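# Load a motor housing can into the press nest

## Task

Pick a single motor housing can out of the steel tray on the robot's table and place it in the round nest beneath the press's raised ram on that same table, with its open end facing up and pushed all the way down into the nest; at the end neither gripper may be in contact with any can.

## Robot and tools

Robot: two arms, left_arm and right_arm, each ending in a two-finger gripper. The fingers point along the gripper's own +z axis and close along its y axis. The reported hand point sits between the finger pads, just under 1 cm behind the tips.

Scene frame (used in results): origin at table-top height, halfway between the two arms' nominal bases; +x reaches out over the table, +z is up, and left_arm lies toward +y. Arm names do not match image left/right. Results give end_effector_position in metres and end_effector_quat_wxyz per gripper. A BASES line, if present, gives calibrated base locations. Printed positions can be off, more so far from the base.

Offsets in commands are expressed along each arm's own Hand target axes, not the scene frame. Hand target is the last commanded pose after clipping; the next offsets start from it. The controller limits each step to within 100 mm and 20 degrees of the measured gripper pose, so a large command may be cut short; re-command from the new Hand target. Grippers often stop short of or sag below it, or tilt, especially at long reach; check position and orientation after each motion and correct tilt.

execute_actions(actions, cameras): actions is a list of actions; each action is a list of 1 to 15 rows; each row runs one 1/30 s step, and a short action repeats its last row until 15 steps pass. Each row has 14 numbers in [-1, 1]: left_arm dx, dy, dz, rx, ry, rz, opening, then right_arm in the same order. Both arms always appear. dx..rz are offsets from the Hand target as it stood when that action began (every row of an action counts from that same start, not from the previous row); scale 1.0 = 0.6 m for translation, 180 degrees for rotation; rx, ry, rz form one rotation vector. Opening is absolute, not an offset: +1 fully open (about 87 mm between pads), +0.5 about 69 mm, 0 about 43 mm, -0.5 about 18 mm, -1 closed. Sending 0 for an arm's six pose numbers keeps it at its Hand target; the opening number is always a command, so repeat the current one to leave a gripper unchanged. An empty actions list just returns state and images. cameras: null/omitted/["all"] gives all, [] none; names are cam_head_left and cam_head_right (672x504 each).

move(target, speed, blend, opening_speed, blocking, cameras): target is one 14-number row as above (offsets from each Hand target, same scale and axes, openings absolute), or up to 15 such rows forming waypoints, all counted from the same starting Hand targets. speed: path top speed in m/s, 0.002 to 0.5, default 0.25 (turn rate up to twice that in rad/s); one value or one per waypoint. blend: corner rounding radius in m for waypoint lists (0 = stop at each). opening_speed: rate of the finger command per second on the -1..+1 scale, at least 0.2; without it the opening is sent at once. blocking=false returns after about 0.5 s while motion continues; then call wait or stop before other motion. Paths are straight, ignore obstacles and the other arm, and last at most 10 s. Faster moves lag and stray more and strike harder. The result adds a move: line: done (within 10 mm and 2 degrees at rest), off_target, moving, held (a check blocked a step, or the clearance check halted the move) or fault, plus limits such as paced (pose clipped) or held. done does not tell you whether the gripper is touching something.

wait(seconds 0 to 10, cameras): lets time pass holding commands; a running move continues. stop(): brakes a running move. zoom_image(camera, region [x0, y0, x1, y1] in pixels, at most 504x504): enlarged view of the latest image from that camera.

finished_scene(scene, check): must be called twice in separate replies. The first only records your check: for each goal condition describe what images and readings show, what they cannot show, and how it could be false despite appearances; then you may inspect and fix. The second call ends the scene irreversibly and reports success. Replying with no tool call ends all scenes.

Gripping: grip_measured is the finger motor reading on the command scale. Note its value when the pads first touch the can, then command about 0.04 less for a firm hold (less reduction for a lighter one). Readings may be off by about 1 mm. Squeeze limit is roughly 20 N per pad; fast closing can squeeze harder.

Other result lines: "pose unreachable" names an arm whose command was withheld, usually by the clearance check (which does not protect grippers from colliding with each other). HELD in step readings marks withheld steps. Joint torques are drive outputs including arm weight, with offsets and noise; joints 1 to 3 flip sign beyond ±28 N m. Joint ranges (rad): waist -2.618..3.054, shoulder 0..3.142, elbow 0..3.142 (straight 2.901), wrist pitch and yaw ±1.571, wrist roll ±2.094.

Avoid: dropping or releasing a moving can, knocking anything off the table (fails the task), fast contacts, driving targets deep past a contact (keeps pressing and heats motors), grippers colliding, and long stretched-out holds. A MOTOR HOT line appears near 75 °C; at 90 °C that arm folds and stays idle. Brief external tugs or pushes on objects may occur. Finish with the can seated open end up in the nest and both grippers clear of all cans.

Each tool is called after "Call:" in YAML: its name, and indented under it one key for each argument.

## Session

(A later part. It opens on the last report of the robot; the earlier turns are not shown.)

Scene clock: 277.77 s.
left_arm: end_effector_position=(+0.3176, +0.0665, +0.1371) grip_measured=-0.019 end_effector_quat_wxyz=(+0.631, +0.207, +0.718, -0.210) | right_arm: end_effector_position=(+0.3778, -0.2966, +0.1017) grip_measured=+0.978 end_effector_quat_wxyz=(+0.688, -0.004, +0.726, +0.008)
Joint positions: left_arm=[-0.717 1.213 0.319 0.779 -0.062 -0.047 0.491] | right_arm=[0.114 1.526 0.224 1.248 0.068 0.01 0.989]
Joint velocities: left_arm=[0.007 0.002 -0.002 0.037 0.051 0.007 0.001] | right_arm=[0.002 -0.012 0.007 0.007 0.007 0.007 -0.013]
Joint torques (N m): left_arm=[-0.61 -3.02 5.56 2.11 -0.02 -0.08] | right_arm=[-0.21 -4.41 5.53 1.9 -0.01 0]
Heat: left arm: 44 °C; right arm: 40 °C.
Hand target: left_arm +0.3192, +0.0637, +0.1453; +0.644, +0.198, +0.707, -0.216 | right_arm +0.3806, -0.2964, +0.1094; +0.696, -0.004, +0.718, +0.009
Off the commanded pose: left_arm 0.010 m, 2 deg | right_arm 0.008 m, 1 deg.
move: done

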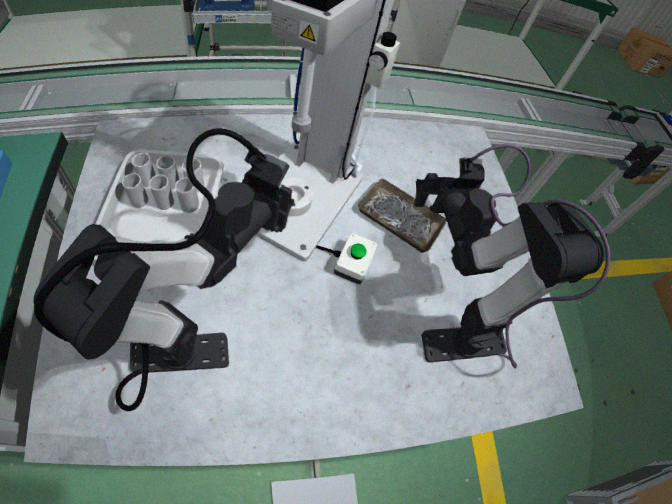

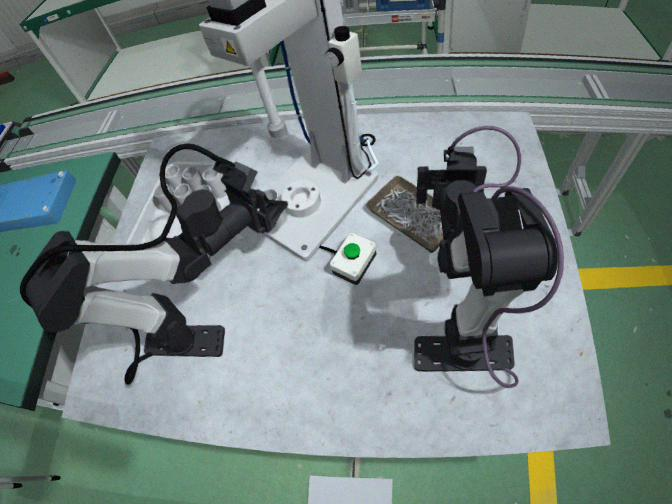

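Call:
move:
  target: [0.02,0,0.045,0,-0.003,0,-0.3,0,0,0,0,0,0,1]
  speed: 0.06

Call:
zoom_image:
  camera: "cam_head_right"
  region: [240, 160, 340, 260]

Call:
zoom_image:
  camera: "cam_head_left"
  region: [220, 110, 340, 230]

Scene clock: 283.53 s.
left_arm: end_effector_position=(+0.3291, +0.0575, +0.1068) grip_measured=-0.019 end_effector_quat_wxyz=(+0.621, +0.210, +0.726, -0.205) | right_arm: end_effector_position=(+0.3778, -0.2966, +0.1017) grip_measured=+0.978 end_effector_quat_wxyz=(+0.688, -0.004, +0.726, +0.008)
Joint positions: left_arm=[-0.717 1.415 0.319 0.953 -0.062 -0.047 0.491] | right_arm=[0.114 1.526 0.224 1.248 0.068 0.01 0.989]
Joint velocities: left_arm=[-0.022 0.002 -0.002 -0.007 0.007 0.022 -0.009] | right_arm=[0.007 -0.002 0.007 -0.066 0.007 -0.066 -0.003]
Joint torques (N m): left_arm=[-0.01 -4.11 8.12 2.06 0.05 -0.07] | right_arm=[-0.23 -4.42 5.53 1.9 -0.01 0]
Heat: left arm: 43 °C; right arm: 40 °C.
Hand target: left_arm +0.3405, +0.0489, +0.1302; +0.647, +0.198, +0.704, -0.217 | right_arm +0.3806, -0.2964, +0.1094; +0.696, -0.004, +0.718, +0.009
Off the commanded pose: left_arm 0.028 m, 4 deg | right_arm 0.008 m, 1 deg.
move: off_target (left_arm)

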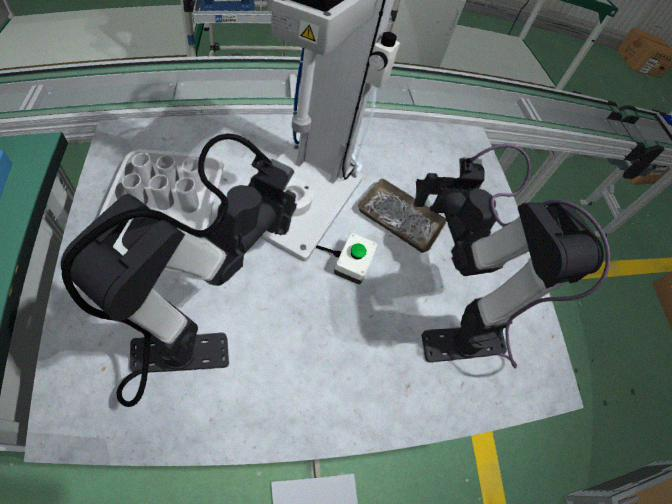

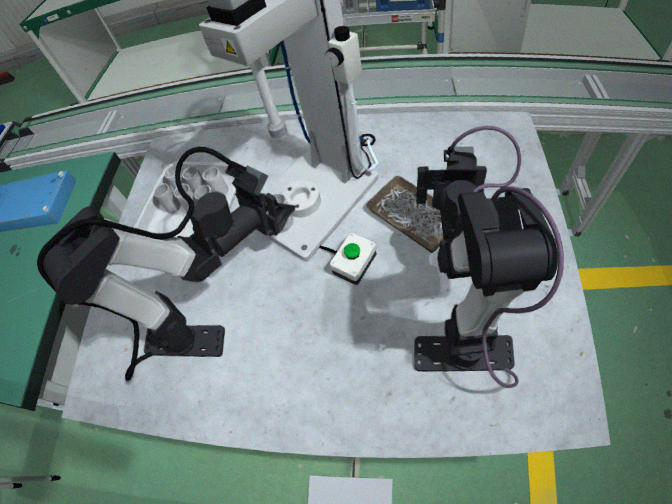

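Scaled by 5.040.

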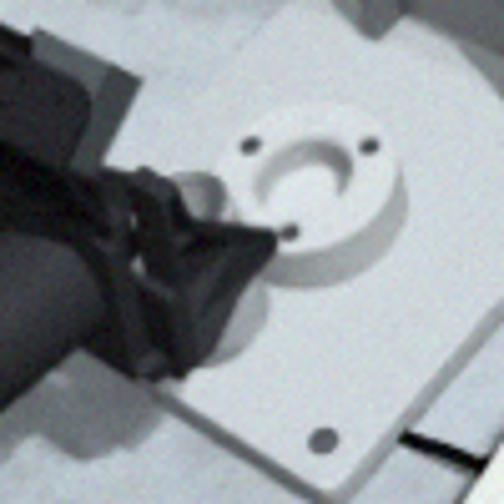

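Scaled by 4.200.

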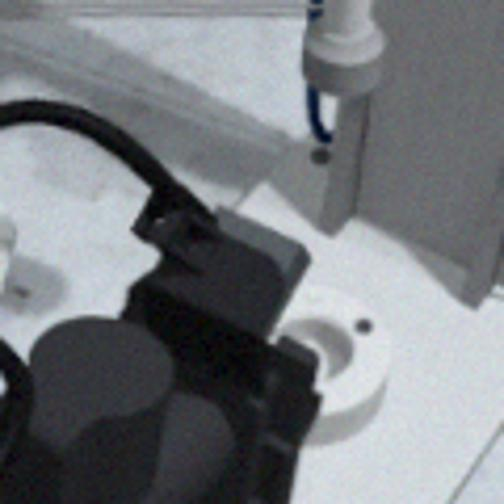

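Call:
move:
  target: [-0.02,0,-0.04,0,0,0,-0.3,0,0,0,0,0,0,1]
  speed: 0.06
  cameras: []

Call:
move:
  target: [-0.02,0,0.0,0,0,0,-0.3,0,0,0,0,0,0,1]
  speed: 0.06
  cameras: []

Scene clock: 288.10 s.
left_arm: end_effector_position=(+0.3222, +0.0630, +0.1331) grip_measured=-0.019 end_effector_quat_wxyz=(+0.634, +0.206, +0.715, -0.211) | right_arm: end_effector_position=(+0.3778, -0.2966, +0.1017) grip_measured=+0.978 end_effector_quat_wxyz=(+0.688, -0.004, +0.726, +0.008)
Joint positions: left_arm=[-0.717 1.27 0.319 0.845 -0.062 -0.047 0.491] | right_arm=[0.114 1.526 0.224 1.248 0.068 0.01 0.989]
Joint velocities: left_arm=[0.002 -0.007 -0.012 -0.051 -0.037 -0.007 0.009] | right_arm=[0.002 -0.017 0.002 0.022 0.081 0.066 -0.013]
Joint torques (N m): left_arm=[-0.43 -6.13 5.45 1.82 0.01 -0.05] | right_arm=[-0.23 -4.42 5.53 1.9 -0.01 0]
Heat: left arm: 44 °C; right arm: 40 °C.
Hand target: left_arm +0.3216, +0.0621, +0.1447; +0.647, +0.198, +0.704, -0.217 | right_arm +0.3806, -0.2964, +0.1094; +0.696, -0.004, +0.718, +0.009
Off the commanded pose: left_arm 0.011 m, 2 deg | right_arm 0.008 m, 1 deg.
move: off_target (left_arm)
No camera images: "cameras" was empty.

Scene clock: 289.17 s.
left_arm: end_effector_position=(+0.3167, +0.0672, +0.1304) grip_measured=-0.019 end_effector_quat_wxyz=(+0.623, +0.210, +0.725, -0.206) | right_arm: end_effector_position=(+0.3778, -0.2966, +0.1017) grip_measured=+0.978 end_effector_quat_wxyz=(+0.688, -0.004, +0.726, +0.008)
Joint positions: left_arm=[-0.717 1.221 0.319 0.762 -0.062 -0.047 0.491] | right_arm=[0.114 1.526 0.224 1.248 0.068 0.01 0.989]
Joint velocities: left_arm=[-0.007 -0.037 -0.017 0.022 0.051 -0.007 -0.011] | right_arm=[-0.017 -0.017 -0.002 0.007 0.051 0.022 -0.013]
Joint torques (N m): left_arm=[-0.38 -6.09 8.06 1.83 0.01 -0.09] | right_arm=[-0.23 -4.41 5.53 1.9 -0.01 0]
Heat: left arm: 44 °C; right arm: 40 °C.
Hand target: left_arm +0.3226, +0.0620, +0.1568; +0.647, +0.198, +0.704, -0.217 | right_arm +0.3806, -0.2964, +0.1094; +0.696, -0.004, +0.718, +0.009
Off the commanded pose: left_arm 0.027 m, 4 deg | right_arm 0.008 m, 1 deg.
move: off_target (left_arm)
No camera images: "cameras" was empty.

Call:
move:
  target: [0.008,0,0.05,0,0,0,-0.3,0,0,0,0,0,0,1]
  speed: 0.08
  cameras: []

Scene clock: 292.43 s.
left_arm: end_effector_position=(+0.3359, +0.0522, +0.1257) grip_measured=-0.019 end_effector_quat_wxyz=(+0.622, +0.210, +0.725, -0.206) | right_arm: end_effector_position=(+0.3778, -0.2966, +0.1017) grip_measured=+0.978 end_effector_quat_wxyz=(+0.688, -0.004, +0.726, +0.008)
Joint positions: left_arm=[-0.717 1.367 0.387 0.838 -0.062 -0.047 0.491] | right_arm=[0.114 1.526 0.224 1.248 0.068 0.01 0.989]
Joint velocities: left_arm=[0.017 -0.022 -0.002 0.037 -0.11 0.037 -0.001] | right_arm=[-0.007 -0.007 -0.012 0.037 0.037 -0.051 0.013]
Joint torques (N m): left_arm=[0.51 -4.14 8.23 2.09 0.11 -0.02] | right_arm=[-0.23 -4.41 5.55 1.9 -0.01 -0.01]
Heat: left arm: 44 °C; right arm: 40 °C.
Hand target: left_arm +0.3473, +0.0453, +0.1492; +0.647, +0.198, +0.703, -0.217 | right_arm +0.3806, -0.2964, +0.1094; +0.696, -0.004, +0.718, +0.009
Off the commanded pose: left_arm 0.028 m, 4 deg | right_arm 0.008 m, 1 deg.
move: off_target (left_arm)
No camera images: "cameras" was empty.

Call:
move:
  target: [0.010,0,0.045,0,0,0,-0.3,0,0,0,0,0,0,1]
  speed: 0.06

Call:
zoom_image:
  camera: "cam_head_right"
  region: [240, 130, 340, 230]

Call:
zoom_image:
  camera: "cam_head_left"
  region: [220, 110, 340, 230]

Scene clock: 296.13 s.
left_arm: end_effector_position=(+0.3597, +0.0360, +0.1233) grip_measured=-0.019 end_effector_quat_wxyz=(+0.629, +0.206, +0.720, -0.207) | right_arm: end_effector_position=(+0.3778, -0.2966, +0.1017) grip_measured=+0.978 end_effector_quat_wxyz=(+0.688, -0.004, +0.726, +0.008)
Joint positions: left_arm=[-0.712 1.516 0.47 0.922 -0.062 -0.047 0.491] | right_arm=[0.114 1.526 0.224 1.248 0.068 0.01 0.989]
Joint velocities: left_arm=[-0.012 -0.012 0.007 -0.037 -0.037 0.007 0.011] | right_arm=[-0.012 0.007 0.017 0.022 0.11 -0.037 0.013]
Joint torques (N m): left_arm=[0.72 -4.9 7.57 2 0.15 -0.03] | right_arm=[-0.23 -4.42 5.55 1.9 -0.01 0]
Heat: left arm: 44 °C; right arm: 40 °C.
Hand target: left_arm +0.3692, +0.0304, +0.1403; +0.647, +0.198, +0.703, -0.217 | right_arm +0.3806, -0.2964, +0.1094; +0.696, -0.004, +0.718, +0.009
Off the commanded pose: left_arm 0.021 m, 3 deg | right_arm 0.008 m, 1 deg.
move: off_target (left_arm)

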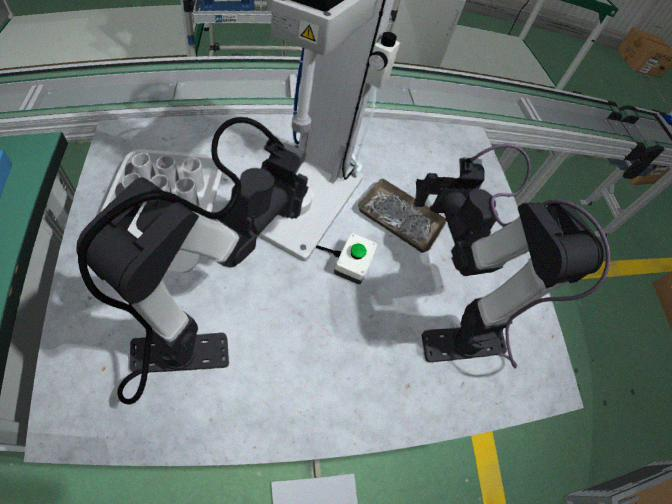

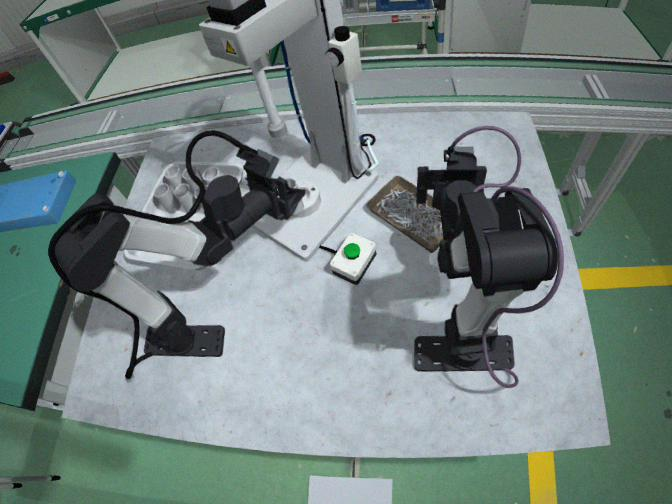

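Scaled by 5.040.

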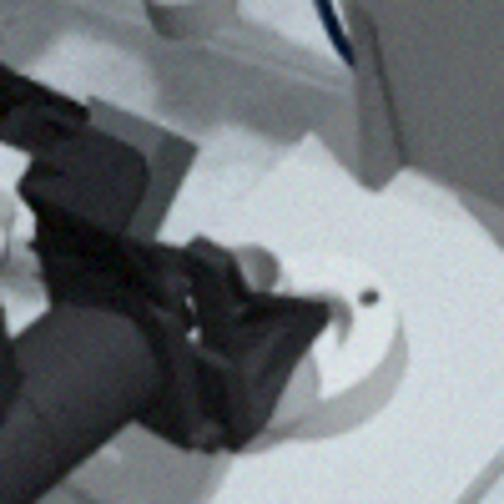

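Scaled by 4.200.

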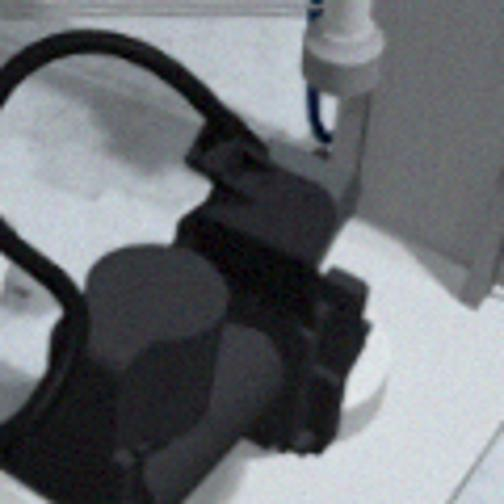

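Call:
move:
  target: [0.01,0,0.036,0,0,0,-0.3,0,0,0,0,0,0,1]
  speed: 0.05

Call:
zoom_image:
  camera: "cam_head_right"
  region: [260, 150, 340, 230]

Call:
zoom_image:
  camera: "cam_head_left"
  region: [220, 110, 340, 230]

Scene clock: 299.87 s.
left_arm: end_effector_position=(+0.3795, +0.0228, +0.1235) grip_measured=-0.019 end_effector_quat_wxyz=(+0.639, +0.202, +0.712, -0.209) | right_arm: end_effector_position=(+0.3778, -0.2966, +0.1017) grip_measured=+0.978 end_effector_quat_wxyz=(+0.688, -0.004, +0.726, +0.008)
Joint positions: left_arm=[-0.709 1.624 0.543 0.985 -0.062 -0.047 0.491] | right_arm=[0.114 1.526 0.224 1.248 0.068 0.01 0.989]
Joint velocities: left_arm=[-0.007 -0.002 -0.002 -0.022 -0.051 -0.022 -0.009] | right_arm=[0.007 0.002 0.002 -0.037 0.022 -0.007 -0.003]
Joint torques (N m): left_arm=[0.7 -5.37 7.05 1.83 0.19 -0.03] | right_arm=[-0.21 -4.42 5.53 1.9 -0.01 0]
Heat: left arm: 44 °C; right arm: 40 °C.
Hand target: left_arm +0.3866, +0.0187, +0.1322; +0.647, +0.198, +0.703, -0.217 | right_arm +0.3806, -0.2964, +0.1094; +0.696, -0.004, +0.718, +0.009
Off the commanded pose: left_arm 0.013 m, 2 deg | right_arm 0.008 m, 1 deg.
move: off_target (left_arm)

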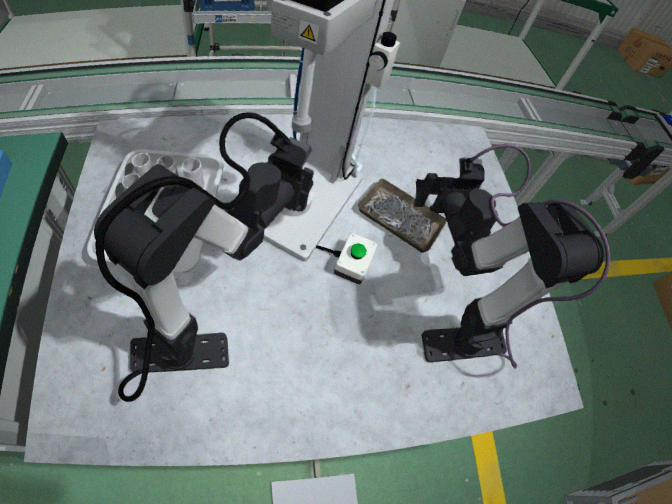

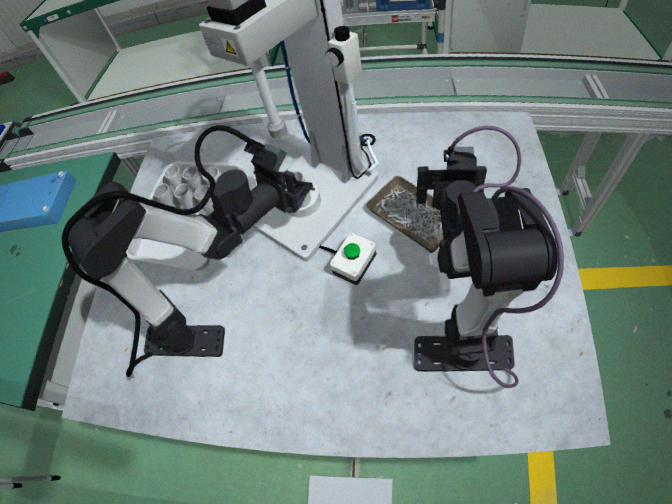

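Scaled by 6.300.

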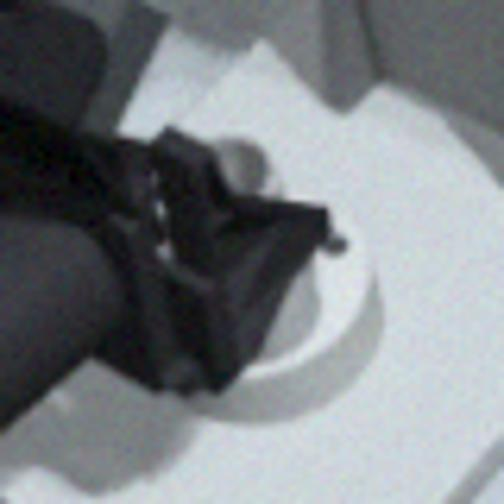

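Scaled by 4.200.

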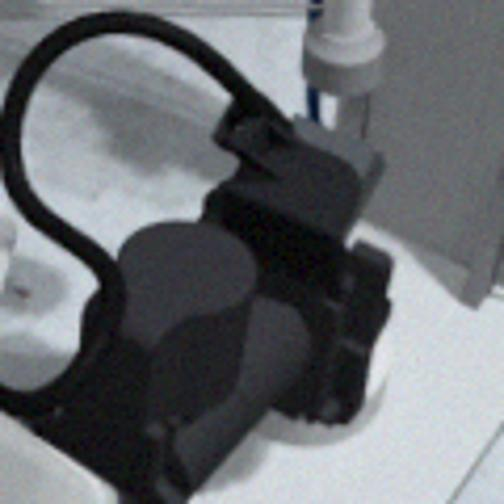

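Call:
zoom_image:
  camera: "cam_head_right"
  region: [285, 170, 325, 220]

Call:
zoom_image:
  camera: "cam_head_left"
  region: [270, 170, 320, 220]

Scaled by 10.080.

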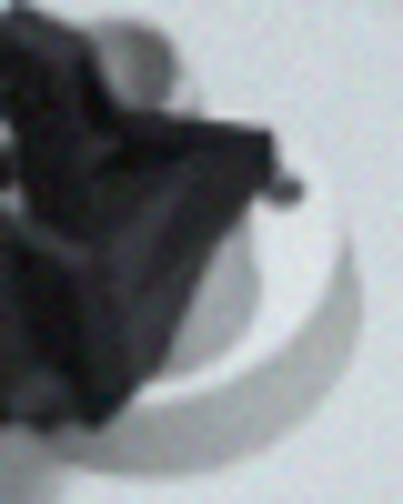

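Scaled by 10.080.

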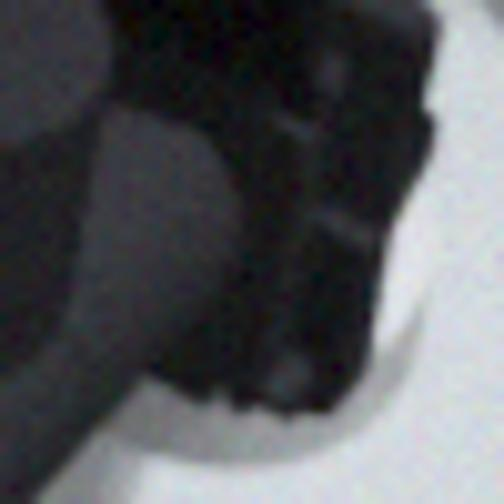

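Call:
move:
  target: [0.012,0.03,0.017,0,0,0,-0.3,0,0,0,0,0,0,1]
  speed: 0.05
  cameras: ["cam_head_right"]

Call:
zoom_image:
  camera: "cam_head_right"
  region: [285, 170, 325, 220]

Scene clock: 314.27 s.
left_arm: end_effector_position=(+0.3977, +0.0304, +0.1157) grip_measured=-0.019 end_effector_quat_wxyz=(+0.639, +0.200, +0.711, -0.213) | right_arm: end_effector_position=(+0.3778, -0.2966, +0.1017) grip_measured=+0.978 end_effector_quat_wxyz=(+0.688, -0.004, +0.726, +0.008)
Joint positions: left_arm=[-0.646 1.695 0.569 1.034 0.002 -0.047 0.491] | right_arm=[0.114 1.526 0.224 1.248 0.068 0.01 0.989]
Joint velocities: left_arm=[-0.007 0.007 -0.017 0.007 -0.022 -0.007 0.001] | right_arm=[0.012 -0.012 -0.017 -0.051 -0.066 -0.022 -0.003]
Joint torques (N m): left_arm=[0.72 -6.23 6.57 1.77 0.18 0.09] | right_arm=[-0.23 -4.42 5.53 1.9 -0.01 -0.01]
Heat: left arm: 44 °C; right arm: 40 °C.
Hand target: left_arm +0.4044, +0.0283, +0.1232; +0.648, +0.199, +0.703, -0.216 | right_arm +0.3806, -0.2964, +0.1094; +0.696, -0.004, +0.718, +0.009
Off the commanded pose: left_arm 0.011 m, 1 deg | right_arm 0.008 m, 1 deg.
move: off_target (left_arm)
Images, in order (width x height): cam_head_right 672x504.

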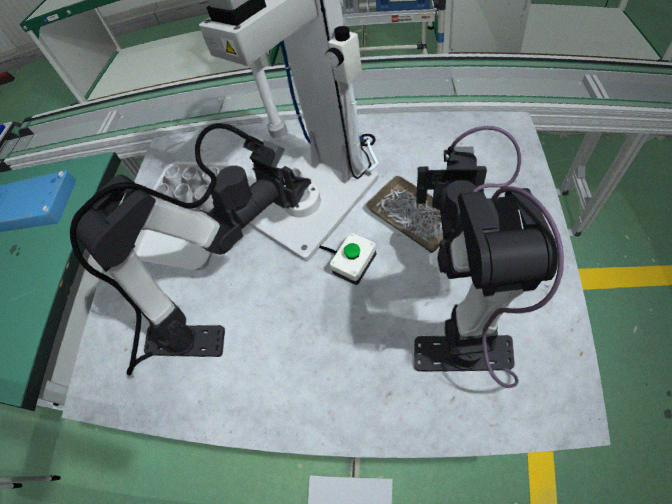

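Scaled by 10.080.

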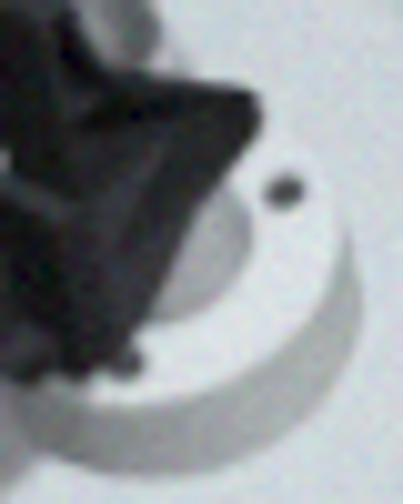

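Call:
move:
  target: [0.02,0,-0.004,0,0.005,0,-0.3,0,0,0,0,0,0,1]
  speed: 0.05
  cameras: []

Call:
move:
  target: [0.012,0.01,-0.006,0,0.006,0,-0.3,0,0,0,0,0,0,1]
  speed: 0.05
  cameras: ["cam_head_right"]

Call:
zoom_image:
  camera: "cam_head_right"
  region: [285, 170, 325, 220]

Scene clock: 319.93 s.
left_arm: end_effector_position=(+0.3985, +0.0298, +0.1090) grip_measured=-0.019 end_effector_quat_wxyz=(+0.636, +0.201, +0.714, -0.212) | right_arm: end_effector_position=(+0.3778, -0.2966, +0.1017) grip_measured=+0.978 end_effector_quat_wxyz=(+0.688, -0.004, +0.726, +0.008)
Joint positions: left_arm=[-0.646 1.719 0.569 1.049 0.002 -0.047 0.491] | right_arm=[0.114 1.526 0.224 1.248 0.068 0.01 0.989]
Joint velocities: left_arm=[0.007 -0.032 0.022 -0.037 -0.037 -0.11 -0.001] | right_arm=[0.007 0.002 -0.007 -0.007 -0.022 0.022 -0.008]
Joint torques (N m): left_arm=[0.69 -6.32 4.85 1.91 0.17 0.08] | right_arm=[-0.23 -4.42 5.53 1.9 -0.01 -0.01]
Heat: left arm: 43 °C; right arm: 40 °C.
Hand target: left_arm +0.4014, +0.0298, +0.1114; +0.642, +0.200, +0.708, -0.214 | right_arm +0.3806, -0.2964, +0.1094; +0.696, -0.004, +0.718, +0.009
Off the commanded pose: left_arm 0.004 m, 1 deg | right_arm 0.008 m, 1 deg.
move: done
No camera images: "cameras" was empty.

Scene clock: 320.77 s.
left_arm: end_effector_position=(+0.3986, +0.0301, +0.1090) grip_measured=-0.019 end_effector_quat_wxyz=(+0.634, +0.207, +0.712, -0.220) | right_arm: end_effector_position=(+0.3778, -0.2966, +0.1017) grip_measured=+0.978 end_effector_quat_wxyz=(+0.688, -0.004, +0.726, +0.008)
Joint positions: left_arm=[-0.633 1.719 0.569 1.049 0.036 -0.047 0.491] | right_arm=[0.114 1.526 0.224 1.248 0.068 0.01 0.989]
Joint velocities: left_arm=[-0.027 -0.022 0.007 -0.037 -0.037 0.051 -0.004] | right_arm=[-0.017 -0.017 0.007 -0.007 0.007 0.007 0.013]
Joint torques (N m): left_arm=[1.18 -6.17 3.63 1.9 0.04 0.12] | right_arm=[-0.21 -4.42 5.53 1.9 -0.01 -0.01]
Heat: left arm: 43 °C; right arm: 40 °C.
Hand target: left_arm +0.4011, +0.0370, +0.1043; +0.635, +0.202, +0.714, -0.212 | right_arm +0.3806, -0.2964, +0.1094; +0.696, -0.004, +0.718, +0.009
Off the commanded pose: left_arm 0.009 m, 1 deg | right_arm 0.008 m, 1 deg.
move: done
Images, in order (width x height): cam_head_right 672x504.

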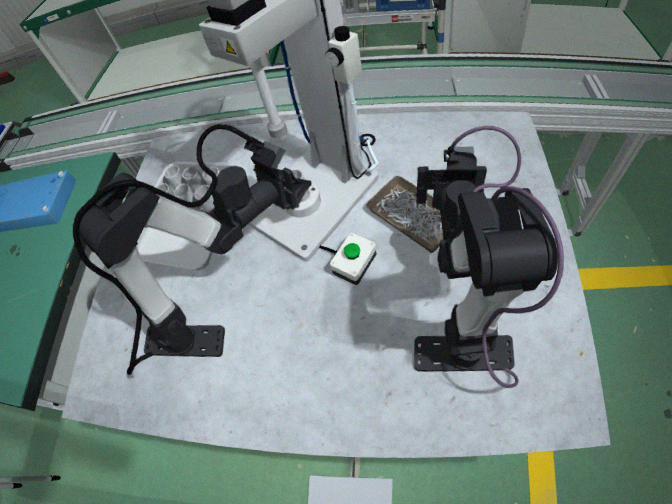

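Scaled by 10.080.

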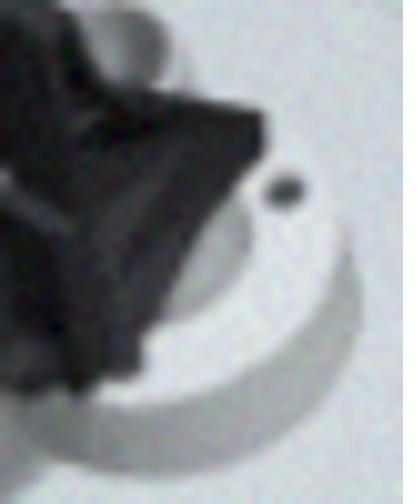

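Call:
move:
  target: [0.015,-0.02,-0.004,0,-0.012,0,-0.3,0,0,0,0,0,0,1]
  speed: 0.05
  cameras: []

Call:
move:
  target: [0.012,0.012,-0.004,0,0.012,0,-0.3,0,0,0,0,0,0,1]
  speed: 0.05
  cameras: []

Call:
move:
  target: [0.012,-0.004,0,0,-0.012,0,-0.3,0,0,0,0,0,0,1]
  speed: 0.05
  cameras: ["cam_head_right"]

Call:
zoom_image:
  camera: "cam_head_right"
  region: [285, 170, 325, 220]

Scene clock: 325.07 s.
left_arm: end_effector_position=(+0.3945, +0.0286, +0.1065) grip_measured=-0.019 end_effector_quat_wxyz=(+0.656, +0.198, +0.694, -0.221) | right_arm: end_effector_position=(+0.3778, -0.2966, +0.1017) grip_measured=+0.978 end_effector_quat_wxyz=(+0.688, -0.004, +0.726, +0.008)
Joint positions: left_arm=[-0.654 1.775 0.525 1.209 0 -0.047 0.49] | right_arm=[0.114 1.526 0.224 1.248 0.068 0.01 0.989]
Joint velocities: left_arm=[-0.007 0.002 0.012 -0.007 -0.11 -0.037 -0.006] | right_arm=[-0.002 -0.002 -0.002 -0.066 -0.037 0.007 -0.029]
Joint torques (N m): left_arm=[-0.79 -5.56 3.33 1.67 -0.01 0.04] | right_arm=[-0.23 -4.41 5.53 1.9 -0.01 0]
Heat: left arm: 43 °C; right arm: 40 °C.
Hand target: left_arm +0.3911, +0.0287, +0.0959; +0.649, +0.198, +0.702, -0.216 | right_arm +0.3806, -0.2964, +0.1094; +0.696, -0.004, +0.718, +0.009
Off the commanded pose: left_arm 0.011 m, 1 deg | right_arm 0.008 m, 1 deg.
move: off_target (left_arm)
No camera images: "cameras" was empty.

Scene clock: 325.77 s.
left_arm: end_effector_position=(+0.3961, +0.0311, +0.1061) grip_measured=-0.019 end_effector_quat_wxyz=(+0.656, +0.196, +0.695, -0.219) | right_arm: end_effector_position=(+0.3778, -0.2966, +0.1017) grip_measured=+0.978 end_effector_quat_wxyz=(+0.688, -0.004, +0.726, +0.008)
Joint positions: left_arm=[-0.646 1.775 0.525 1.207 0.004 -0.047 0.49] | right_arm=[0.114 1.526 0.224 1.248 0.068 0.01 0.989]
Joint velocities: left_arm=[0.007 0.007 -0.017 -0.022 0.066 -0.051 0.004] | right_arm=[0.012 -0.017 0.007 -0.081 -0.022 0.037 0.008]
Joint torques (N m): left_arm=[0.8 -6.83 3.1 1.26 0.16 0.08] | right_arm=[-0.23 -4.41 5.55 1.9 -0.01 0]
Heat: left arm: 43 °C; right arm: 40 °C.
Hand target: left_arm +0.3926, +0.0361, +0.0886; +0.635, +0.202, +0.714, -0.212 | right_arm +0.3806, -0.2964, +0.1094; +0.696, -0.004, +0.718, +0.009
Off the commanded pose: left_arm 0.019 m, 3 deg | right_arm 0.008 m, 1 deg.
move: off_target (left_arm)
No camera images: "cameras" was empty.

Scene clock: 326.70 s.
left_arm: end_effector_position=(+0.3956, +0.0313, +0.1064) grip_measured=-0.020 end_effector_quat_wxyz=(+0.673, +0.192, +0.678, -0.225) | right_arm: end_effector_position=(+0.3778, -0.2966, +0.1017) grip_measured=+0.978 end_effector_quat_wxyz=(+0.688, -0.004, +0.726, +0.008)
Joint positions: left_arm=[-0.646 1.827 0.503 1.332 0.004 -0.047 0.49] | right_arm=[0.114 1.526 0.224 1.248 0.068 0.01 0.989]
Joint velocities: left_arm=[0.012 -0.017 0.027 -0.022 0.007 -0.022 -0.009] | right_arm=[0.002 -0.007 -0.002 -0.037 0.007 -0.022 -0.013]
Joint torques (N m): left_arm=[-0.06 -5.15 2.33 1.35 0.08 0.04] | right_arm=[-0.23 -4.41 5.55 1.9 -0.01 -0.01]
Heat: left arm: 43 °C; right arm: 40 °C.
Hand target: left_arm +0.3903, +0.0344, +0.0815; +0.649, +0.198, +0.702, -0.216 | right_arm +0.3806, -0.2964, +0.1094; +0.696, -0.004, +0.718, +0.009
Off the commanded pose: left_arm 0.026 m, 4 deg | right_arm 0.008 m, 1 deg.
move: off_target (left_arm)
Images, in order (width x height): cam_head_right 672x504.

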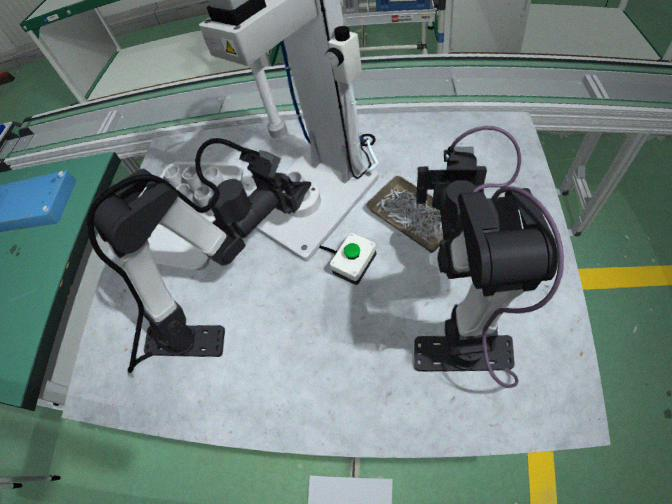

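Scaled by 10.080.

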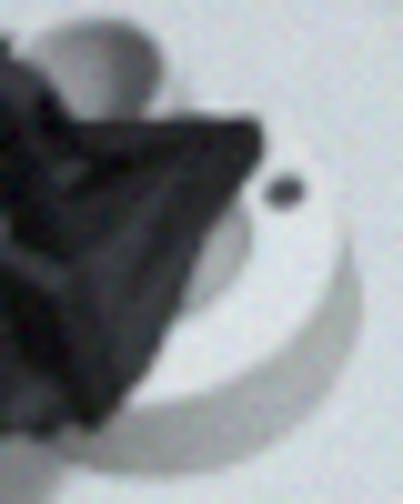

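Call:
move:
  target: [-0.02,0,0.003,0,0.04,0,-0.3,0,0,0,0,0,0,1]
  speed: 0.05
  cameras: []

Call:
zoom_image:
  camera: "cam_head_right"
  region: [285, 170, 325, 220]

Scene clock: 331.33 s.
left_arm: end_effector_position=(+0.3974, +0.0299, +0.1025) grip_measured=-0.020 end_effector_quat_wxyz=(+0.624, +0.205, +0.725, -0.209) | right_arm: end_effector_position=(+0.3778, -0.2966, +0.1017) grip_measured=+0.978 end_effector_quat_wxyz=(+0.688, -0.004, +0.726, +0.008)
Joint positions: left_arm=[-0.646 1.716 0.577 1.003 0.005 -0.047 0.49] | right_arm=[0.114 1.526 0.224 1.248 0.068 0.01 0.989]
Joint velocities: left_arm=[0.027 -0.017 -0.002 0.007 0.037 -0.037 0.009] | right_arm=[-0.007 0.002 -0.007 0.007 0.007 -0.037 -0.024]
Joint torques (N m): left_arm=[0.27 -9.25 4.67 0.97 0.13 0.07] | right_arm=[-0.23 -4.42 5.53 1.9 -0.01 0]
Heat: left arm: 41 °C; right arm: 40 °C.
Hand target: left_arm +0.3933, +0.0329, +0.0937; +0.603, +0.211, +0.742, -0.203 | right_arm +0.3806, -0.2964, +0.1094; +0.696, -0.004, +0.718, +0.009
Off the commanded pose: left_arm 0.011 m, 3 deg | right_arm 0.008 m, 1 deg.
move: off_target (left_arm)
No camera images: "cameras" was empty.

Scaled by 10.080.

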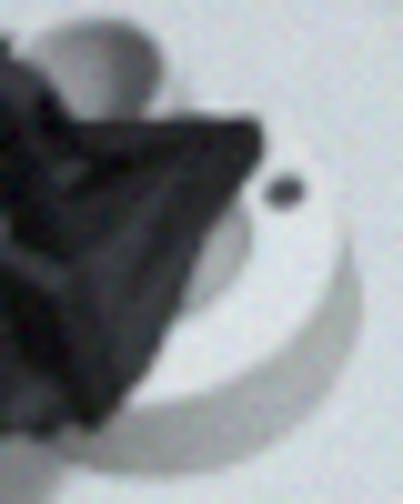

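Call:
move:
  target: [0.012,0,0.003,0,-0.008,0,-0.3,0,0,0,0,0,0,1]
  speed: 0.05

Call:
zoom_image:
  camera: "cam_head_right"
  region: [285, 170, 325, 220]

Call:
zoom_image:
  camera: "cam_head_left"
  region: [270, 160, 330, 220]

Scene clock: 335.90 s.
left_arm: end_effector_position=(+0.3976, +0.0298, +0.1021) grip_measured=-0.020 end_effector_quat_wxyz=(+0.628, +0.204, +0.721, -0.210) | right_arm: end_effector_position=(+0.3778, -0.2966, +0.1017) grip_measured=+0.978 end_effector_quat_wxyz=(+0.688, -0.004, +0.726, +0.008)
Joint positions: left_arm=[-0.646 1.727 0.57 1.034 0.005 -0.047 0.49] | right_arm=[0.114 1.526 0.224 1.248 0.068 0.01 0.989]
Joint velocities: left_arm=[-0.002 -0.007 -0.032 0.037 0.007 -0.007 -0.006] | right_arm=[0.002 -0.007 0.007 0.022 -0.022 -0.007 -0.003]
Joint torques (N m): left_arm=[0.1 -5.65 3.47 1.55 0.11 0.05] | right_arm=[-0.23 -4.42 5.53 1.9 -0.01 0]
Heat: left arm: 40 °C; right arm: 40 °C.
Hand target: left_arm +0.3933, +0.0326, +0.0861; +0.613, +0.208, +0.734, -0.206 | right_arm +0.3806, -0.2964, +0.1094; +0.696, -0.004, +0.718, +0.009
Off the commanded pose: left_arm 0.016 m, 2 deg | right_arm 0.008 m, 1 deg.
move: off_target (left_arm)

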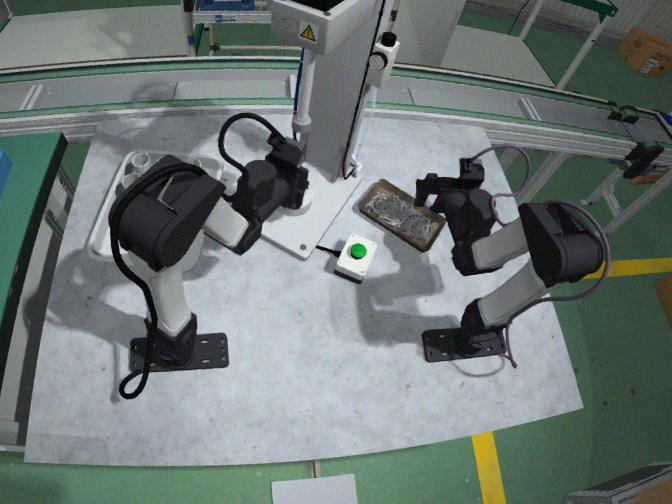

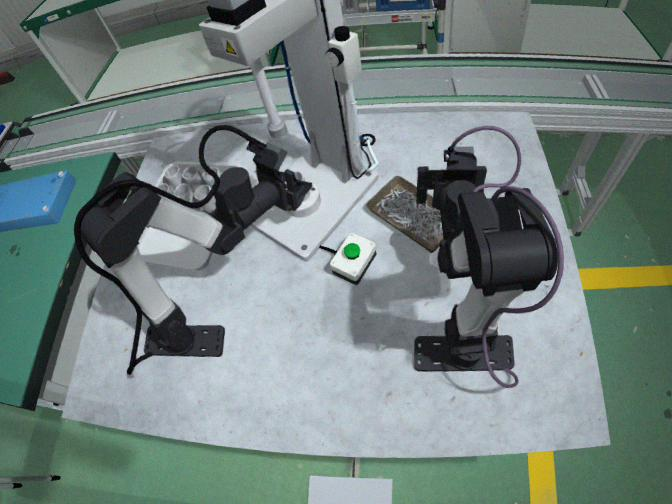

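Scaled by 10.080.

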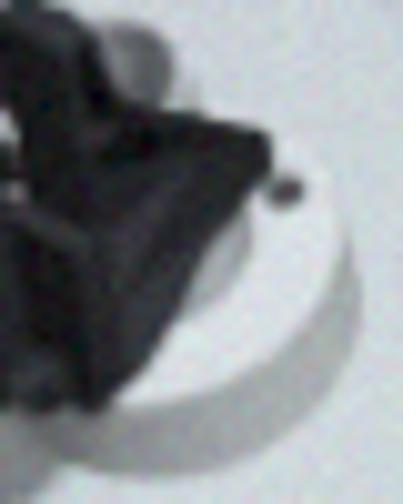

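Scaled by 8.400.

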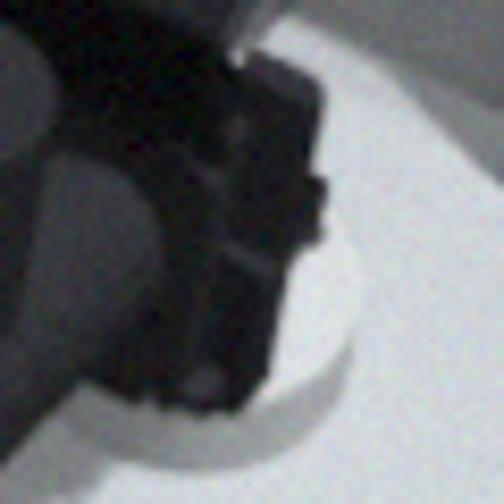

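Call:
move:
  target: [0.008,-0.014,0.004,0,0.012,0,-0.3,0,0,0,0,0,0,1]
  speed: 0.05
  cameras: []

Call:
move:
  target: [0.008,0.014,0.006,0,-0.01,0,-0.3,0,0,0,0,0,0,1]
  speed: 0.05
  cameras: []

Call:
move:
  target: [0.004,-0.01,-0.004,0,0.014,0,-0.3,0,0,0,0,0,0,1]
  speed: 0.05
  cameras: []

Scene clock: 339.80 s.
left_arm: end_effector_position=(+0.3954, +0.0270, +0.1003) grip_measured=-0.020 end_effector_quat_wxyz=(+0.626, +0.203, +0.724, -0.206) | right_arm: end_effector_position=(+0.3778, -0.2966, +0.1017) grip_measured=+0.978 end_effector_quat_wxyz=(+0.688, -0.004, +0.726, +0.008)
Joint positions: left_arm=[-0.663 1.727 0.572 1.023 -0.018 -0.047 0.49] | right_arm=[0.114 1.526 0.224 1.248 0.068 0.01 0.989]
Joint velocities: left_arm=[-0.007 -0.012 0.007 0.066 0.051 -0.022 0.001] | right_arm=[-0.007 0.002 0.002 -0.037 -0.037 -0.11 0.008]
Joint torques (N m): left_arm=[-0.84 -5.96 4.82 1.08 0.12 -0.04] | right_arm=[-0.23 -4.41 5.53 1.9 -0.01 0]
Heat: left arm: 41 °C; right arm: 40 °C.
Hand target: left_arm +0.3898, +0.0245, +0.0812; +0.599, +0.211, +0.746, -0.203 | right_arm +0.3806, -0.2964, +0.1094; +0.696, -0.004, +0.718, +0.009
Off the commanded pose: left_arm 0.020 m, 4 deg | right_arm 0.008 m, 1 deg.
move: off_target (left_arm)
No camera images: "cameras" was empty.

Scene clock: 340.73 s.
left_arm: end_effector_position=(+0.3985, +0.0282, +0.0982) grip_measured=-0.020 end_effector_quat_wxyz=(+0.635, +0.200, +0.716, -0.208) | right_arm: end_effector_position=(+0.3778, -0.2966, +0.1017) grip_measured=+0.978 end_effector_quat_wxyz=(+0.688, -0.004, +0.726, +0.008)
Joint positions: left_arm=[-0.655 1.762 0.563 1.093 -0.012 -0.045 0.49] | right_arm=[0.114 1.526 0.224 1.248 0.068 0.01 0.989]
Joint velocities: left_arm=[-0.002 0.017 0.007 -0.007 -0.022 -0.007 -0.013] | right_arm=[-0.012 -0.002 -0.002 -0.037 0.007 0.051 -0.003]
Joint torques (N m): left_arm=[0.8 -4.25 4.23 1.37 0.27 0.01] | right_arm=[-0.21 -4.41 5.53 1.9 -0.01 -0.01]
Heat: left arm: 40 °C; right arm: 40 °C.
Hand target: left_arm +0.3964, +0.0300, +0.0754; +0.610, +0.209, +0.736, -0.205 | right_arm +0.3806, -0.2964, +0.1094; +0.696, -0.004, +0.718, +0.009
Off the commanded pose: left_arm 0.023 m, 4 deg | right_arm 0.008 m, 1 deg.
move: off_target (left_arm)
No camera images: "cameras" was empty.

Scene clock: 341.47 s.
left_arm: end_effector_position=(+0.3967, +0.0267, +0.0970) grip_measured=-0.020 end_effector_quat_wxyz=(+0.632, +0.203, +0.718, -0.209) | right_arm: end_effector_position=(+0.3778, -0.2966, +0.1017) grip_measured=+0.978 end_effector_quat_wxyz=(+0.688, -0.004, +0.726, +0.008)
Joint positions: left_arm=[-0.66 1.76 0.562 1.085 -0.012 -0.045 0.49] | right_arm=[0.114 1.526 0.224 1.248 0.068 0.01 0.989]
Joint velocities: left_arm=[-0.012 0.002 -0.012 -0.081 0.051 -0.037 -0.006] | right_arm=[-0.002 -0.002 0.007 -0.095 -0.037 0.007 -0.008]
Joint torques (N m): left_arm=[-0.55 -7.25 5.19 0.61 0.1 -0.03] | right_arm=[-0.21 -4.41 5.53 1.9 -0.01 0]
Heat: left arm: 40 °C; right arm: 40 °C.
Hand target: left_arm +0.3907, +0.0263, +0.0737; +0.594, +0.213, +0.749, -0.201 | right_arm +0.3806, -0.2964, +0.1094; +0.696, -0.004, +0.718, +0.009
Off the commanded pose: left_arm 0.024 m, 6 deg | right_arm 0.008 m, 1 deg.
move: off_target (left_arm)
No camera images: "cameras" was empty.

Progress (.097). Once more.

Call:
move:
  target: [0.004,0.012,0.006,0,-0.012,0,-0.3,0,0,0,0,0,0,1]
  speed: 0.05
  cameras: []

Call:
move:
  target: [0.004,-0.012,-0.002,0,0.01,0,-0.3,0,0,0,0,0,0,1]
  speed: 0.05
  cameras: []

Call:
move:
  target: [0.004,0.01,0.004,0,-0.008,0,-0.3,0,0,0,0,0,0,1]
  speed: 0.05

Call:
zoom_image:
  camera: "cam_head_right"
  region: [285, 170, 325, 220]

Scene clock: 346.10 s.
left_arm: end_effector_position=(+0.3990, +0.0277, +0.0980) grip_measured=-0.021 end_effector_quat_wxyz=(+0.639, +0.202, +0.712, -0.211) | right_arm: end_effector_position=(+0.3778, -0.2966, +0.1017) grip_measured=+0.978 end_effector_quat_wxyz=(+0.688, -0.004, +0.726, +0.008)
Joint positions: left_arm=[-0.652 1.775 0.56 1.119 -0.004 -0.043 0.49] | right_arm=[0.114 1.526 0.224 1.248 0.068 0.01 0.989]
Joint velocities: left_arm=[0.007 -0.002 -0.017 -0.037 -0.022 -0.007 0.001] | right_arm=[-0.012 -0.002 0.012 0.022 0.022 -0.051 -0.013]
Joint torques (N m): left_arm=[0.84 -3.93 4.1 1.22 0.24 0.02] | right_arm=[-0.23 -4.42 5.53 1.9 -0.01 0]
Heat: left arm: 39 °C; right arm: 40 °C.
Hand target: left_arm +0.3971, +0.0308, +0.0702; +0.608, +0.210, +0.738, -0.205 | right_arm +0.3806, -0.2964, +0.1094; +0.696, -0.004, +0.718, +0.009
Off the commanded pose: left_arm 0.028 m, 5 deg | right_arm 0.008 m, 1 deg.
move: off_target (left_arm)
No camera images: "cameras" was empty.

Scene clock: 346.80 s.
left_arm: end_effector_position=(+0.3969, +0.0253, +0.0973) grip_measured=-0.021 end_effector_quat_wxyz=(+0.637, +0.204, +0.712, -0.212) | right_arm: end_effector_position=(+0.3778, -0.2966, +0.1017) grip_measured=+0.978 end_effector_quat_wxyz=(+0.688, -0.004, +0.726, +0.008)
Joint positions: left_arm=[-0.66 1.775 0.559 1.117 -0.007 -0.043 0.49] | right_arm=[0.114 1.526 0.224 1.248 0.068 0.01 0.989]
Joint velocities: left_arm=[0.007 -0.022 -0.002 -0.051 -0.037 -0.066 -0.011] | right_arm=[-0.002 -0.007 -0.007 0.081 -0.037 0.037 -0.018]
Joint torques (N m): left_arm=[-0.65 -6.01 4.83 0.68 0.04 -0.05] | right_arm=[-0.23 -4.41 5.53 1.9 -0.01 0]
Heat: left arm: 39 °C; right arm: 40 °C.
Hand target: left_arm +0.3916, +0.0254, +0.0683; +0.596, +0.212, +0.748, -0.202 | right_arm +0.3806, -0.2964, +0.1094; +0.696, -0.004, +0.718, +0.009
Off the commanded pose: left_arm 0.029 m, 6 deg | right_arm 0.008 m, 1 deg.
move: off_target (left_arm)
No camera images: "cameras" was empty.

Scene clock: 347.70 s.
left_arm: end_effector_position=(+0.3993, +0.0269, +0.0977) grip_measured=-0.022 end_effector_quat_wxyz=(+0.642, +0.202, +0.708, -0.211) | right_arm: end_effector_position=(+0.3778, -0.2966, +0.1017) grip_measured=+0.978 end_effector_quat_wxyz=(+0.688, -0.004, +0.726, +0.008)
Joint positions: left_arm=[-0.655 1.787 0.557 1.145 -0.007 -0.04 0.489] | right_arm=[0.114 1.526 0.224 1.248 0.068 0.01 0.989]
Joint velocities: left_arm=[0.012 -0.012 -0.007 0.051 0.007 0.037 -0.006] | right_arm=[0.007 -0.017 -0.012 -0.037 0.066 -0.022 0.003]
Joint torques (N m): left_arm=[0.83 -3.78 4.14 1.07 0.18 -0.03] | right_arm=[-0.21 -4.41 5.53 1.9 -0.01 0]
Heat: left arm: 39 °C; right arm: 40 °C.
Hand target: left_arm +0.3964, +0.0296, +0.0652; +0.606, +0.210, +0.740, -0.204 | right_arm +0.3806, -0.2964, +0.1094; +0.696, -0.004, +0.718, +0.009
Off the commanded pose: left_arm 0.033 m, 6 deg | right_arm 0.008 m, 1 deg.
move: off_target (left_arm)

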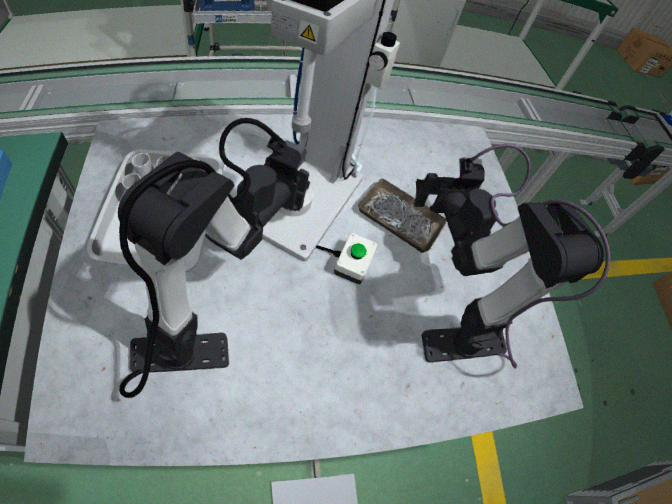

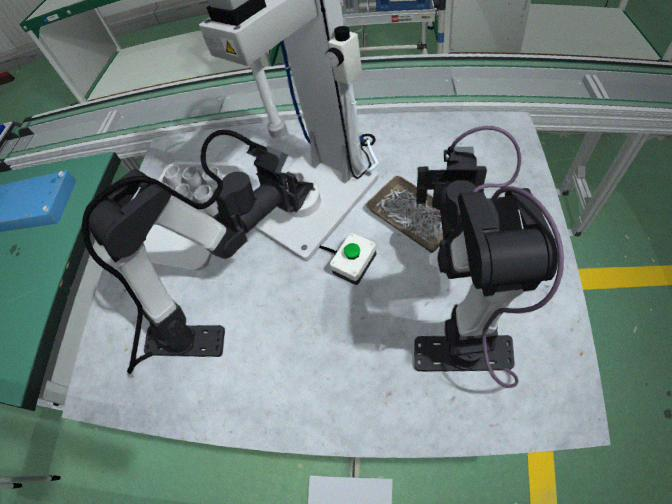

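Scaled by 10.080.

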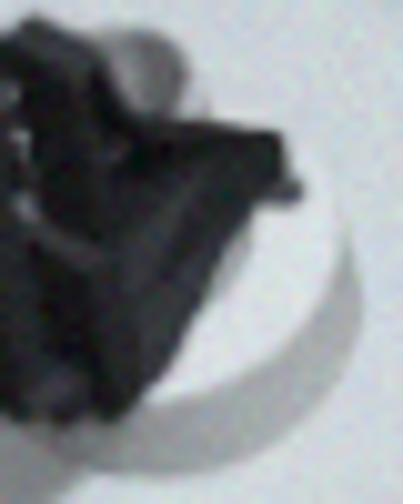

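Call:
move:
  target: [-0.045,0,0.006,0,-0.016,0,-0.3,0,0,0,0,0,0,1]
  speed: 0.06
  cameras: []

Call:
move:
  target: [0,0,0,0,0,0,0.3,0,0,0,0,0,0,1]
  opening_speed: 0.3

Call:
zoom_image:
  camera: "cam_head_right"
  region: [270, 160, 330, 220]

Scene clock: 352.77 s.
left_arm: end_effector_position=(+0.3996, +0.0272, +0.0979) grip_measured=-0.022 end_effector_quat_wxyz=(+0.642, +0.202, +0.709, -0.211) | right_arm: end_effector_position=(+0.3778, -0.2966, +0.1017) grip_measured=+0.978 end_effector_quat_wxyz=(+0.688, -0.004, +0.726, +0.008)
Joint positions: left_arm=[-0.654 1.787 0.558 1.143 -0.006 -0.04 0.489] | right_arm=[0.114 1.526 0.224 1.248 0.068 0.01 0.989]
Joint velocities: left_arm=[0.007 0.002 0.022 -0.022 0.037 -0.051 0.001] | right_arm=[-0.002 -0.022 -0.022 -0.081 0.037 0.125 -0.013]
Joint torques (N m): left_arm=[0.79 -7.3 7.15 0.95 0.21 -0.02] | right_arm=[-0.23 -4.42 5.53 1.9 -0.01 0]
Heat: left arm: 39 °C; right arm: 40 °C.
Hand target: left_arm +0.4043, +0.0256, +0.0909; +0.624, +0.205, +0.724, -0.209 | right_arm +0.3806, -0.2964, +0.1094; +0.696, -0.004, +0.718, +0.009
Off the commanded pose: left_arm 0.008 m, 3 deg | right_arm 0.008 m, 1 deg.
move: off_target (left_arm)
No camera images: "cameras" was empty.

Scene clock: 354.97 s.
left_arm: end_effector_position=(+0.3978, +0.0264, +0.0863) grip_measured=+0.300 end_effector_quat_wxyz=(+0.622, +0.210, +0.726, -0.208) | right_arm: end_effector_position=(+0.3778, -0.2966, +0.1017) grip_measured=+0.978 end_effector_quat_wxyz=(+0.688, -0.004, +0.726, +0.008)
Joint positions: left_arm=[-0.654 1.786 0.571 1.073 0.003 -0.04 0.65] | right_arm=[0.114 1.526 0.224 1.248 0.068 0.01 0.989]
Joint velocities: left_arm=[0.007 -0.022 -0.017 0.007 -0.081 0.007 -0.012] | right_arm=[0.002 -0.012 -0.007 -0.007 -0.007 -0.022 -0.008]
Joint torques (N m): left_arm=[0.9 -7.5 6.31 1.52 0.12 -0.02] | right_arm=[-0.21 -4.41 5.53 1.9 -0.01 -0.01]
Heat: left arm: 39 °C; right arm: 41 °C.
Hand target: left_arm +0.4043, +0.0255, +0.0911; +0.624, +0.205, +0.724, -0.209 | right_arm +0.3806, -0.2964, +0.1094; +0.696, -0.004, +0.718, +0.009
Off the commanded pose: left_arm 0.008 m, 1 deg | right_arm 0.008 m, 1 deg.
move: done

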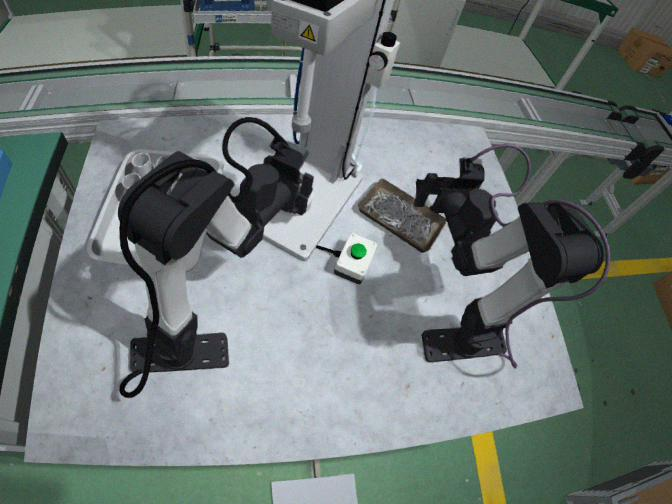

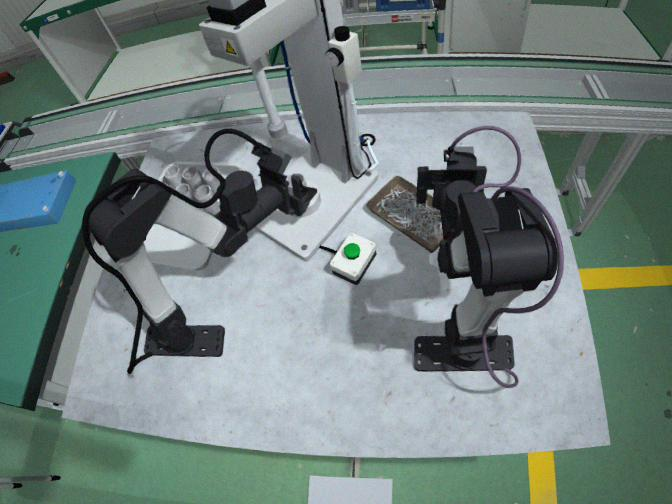

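Scaled by 8.400.

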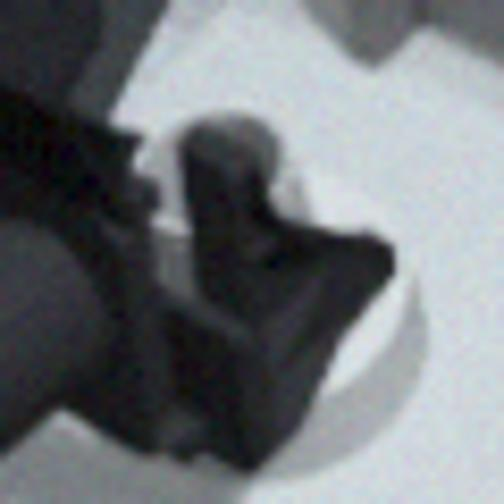

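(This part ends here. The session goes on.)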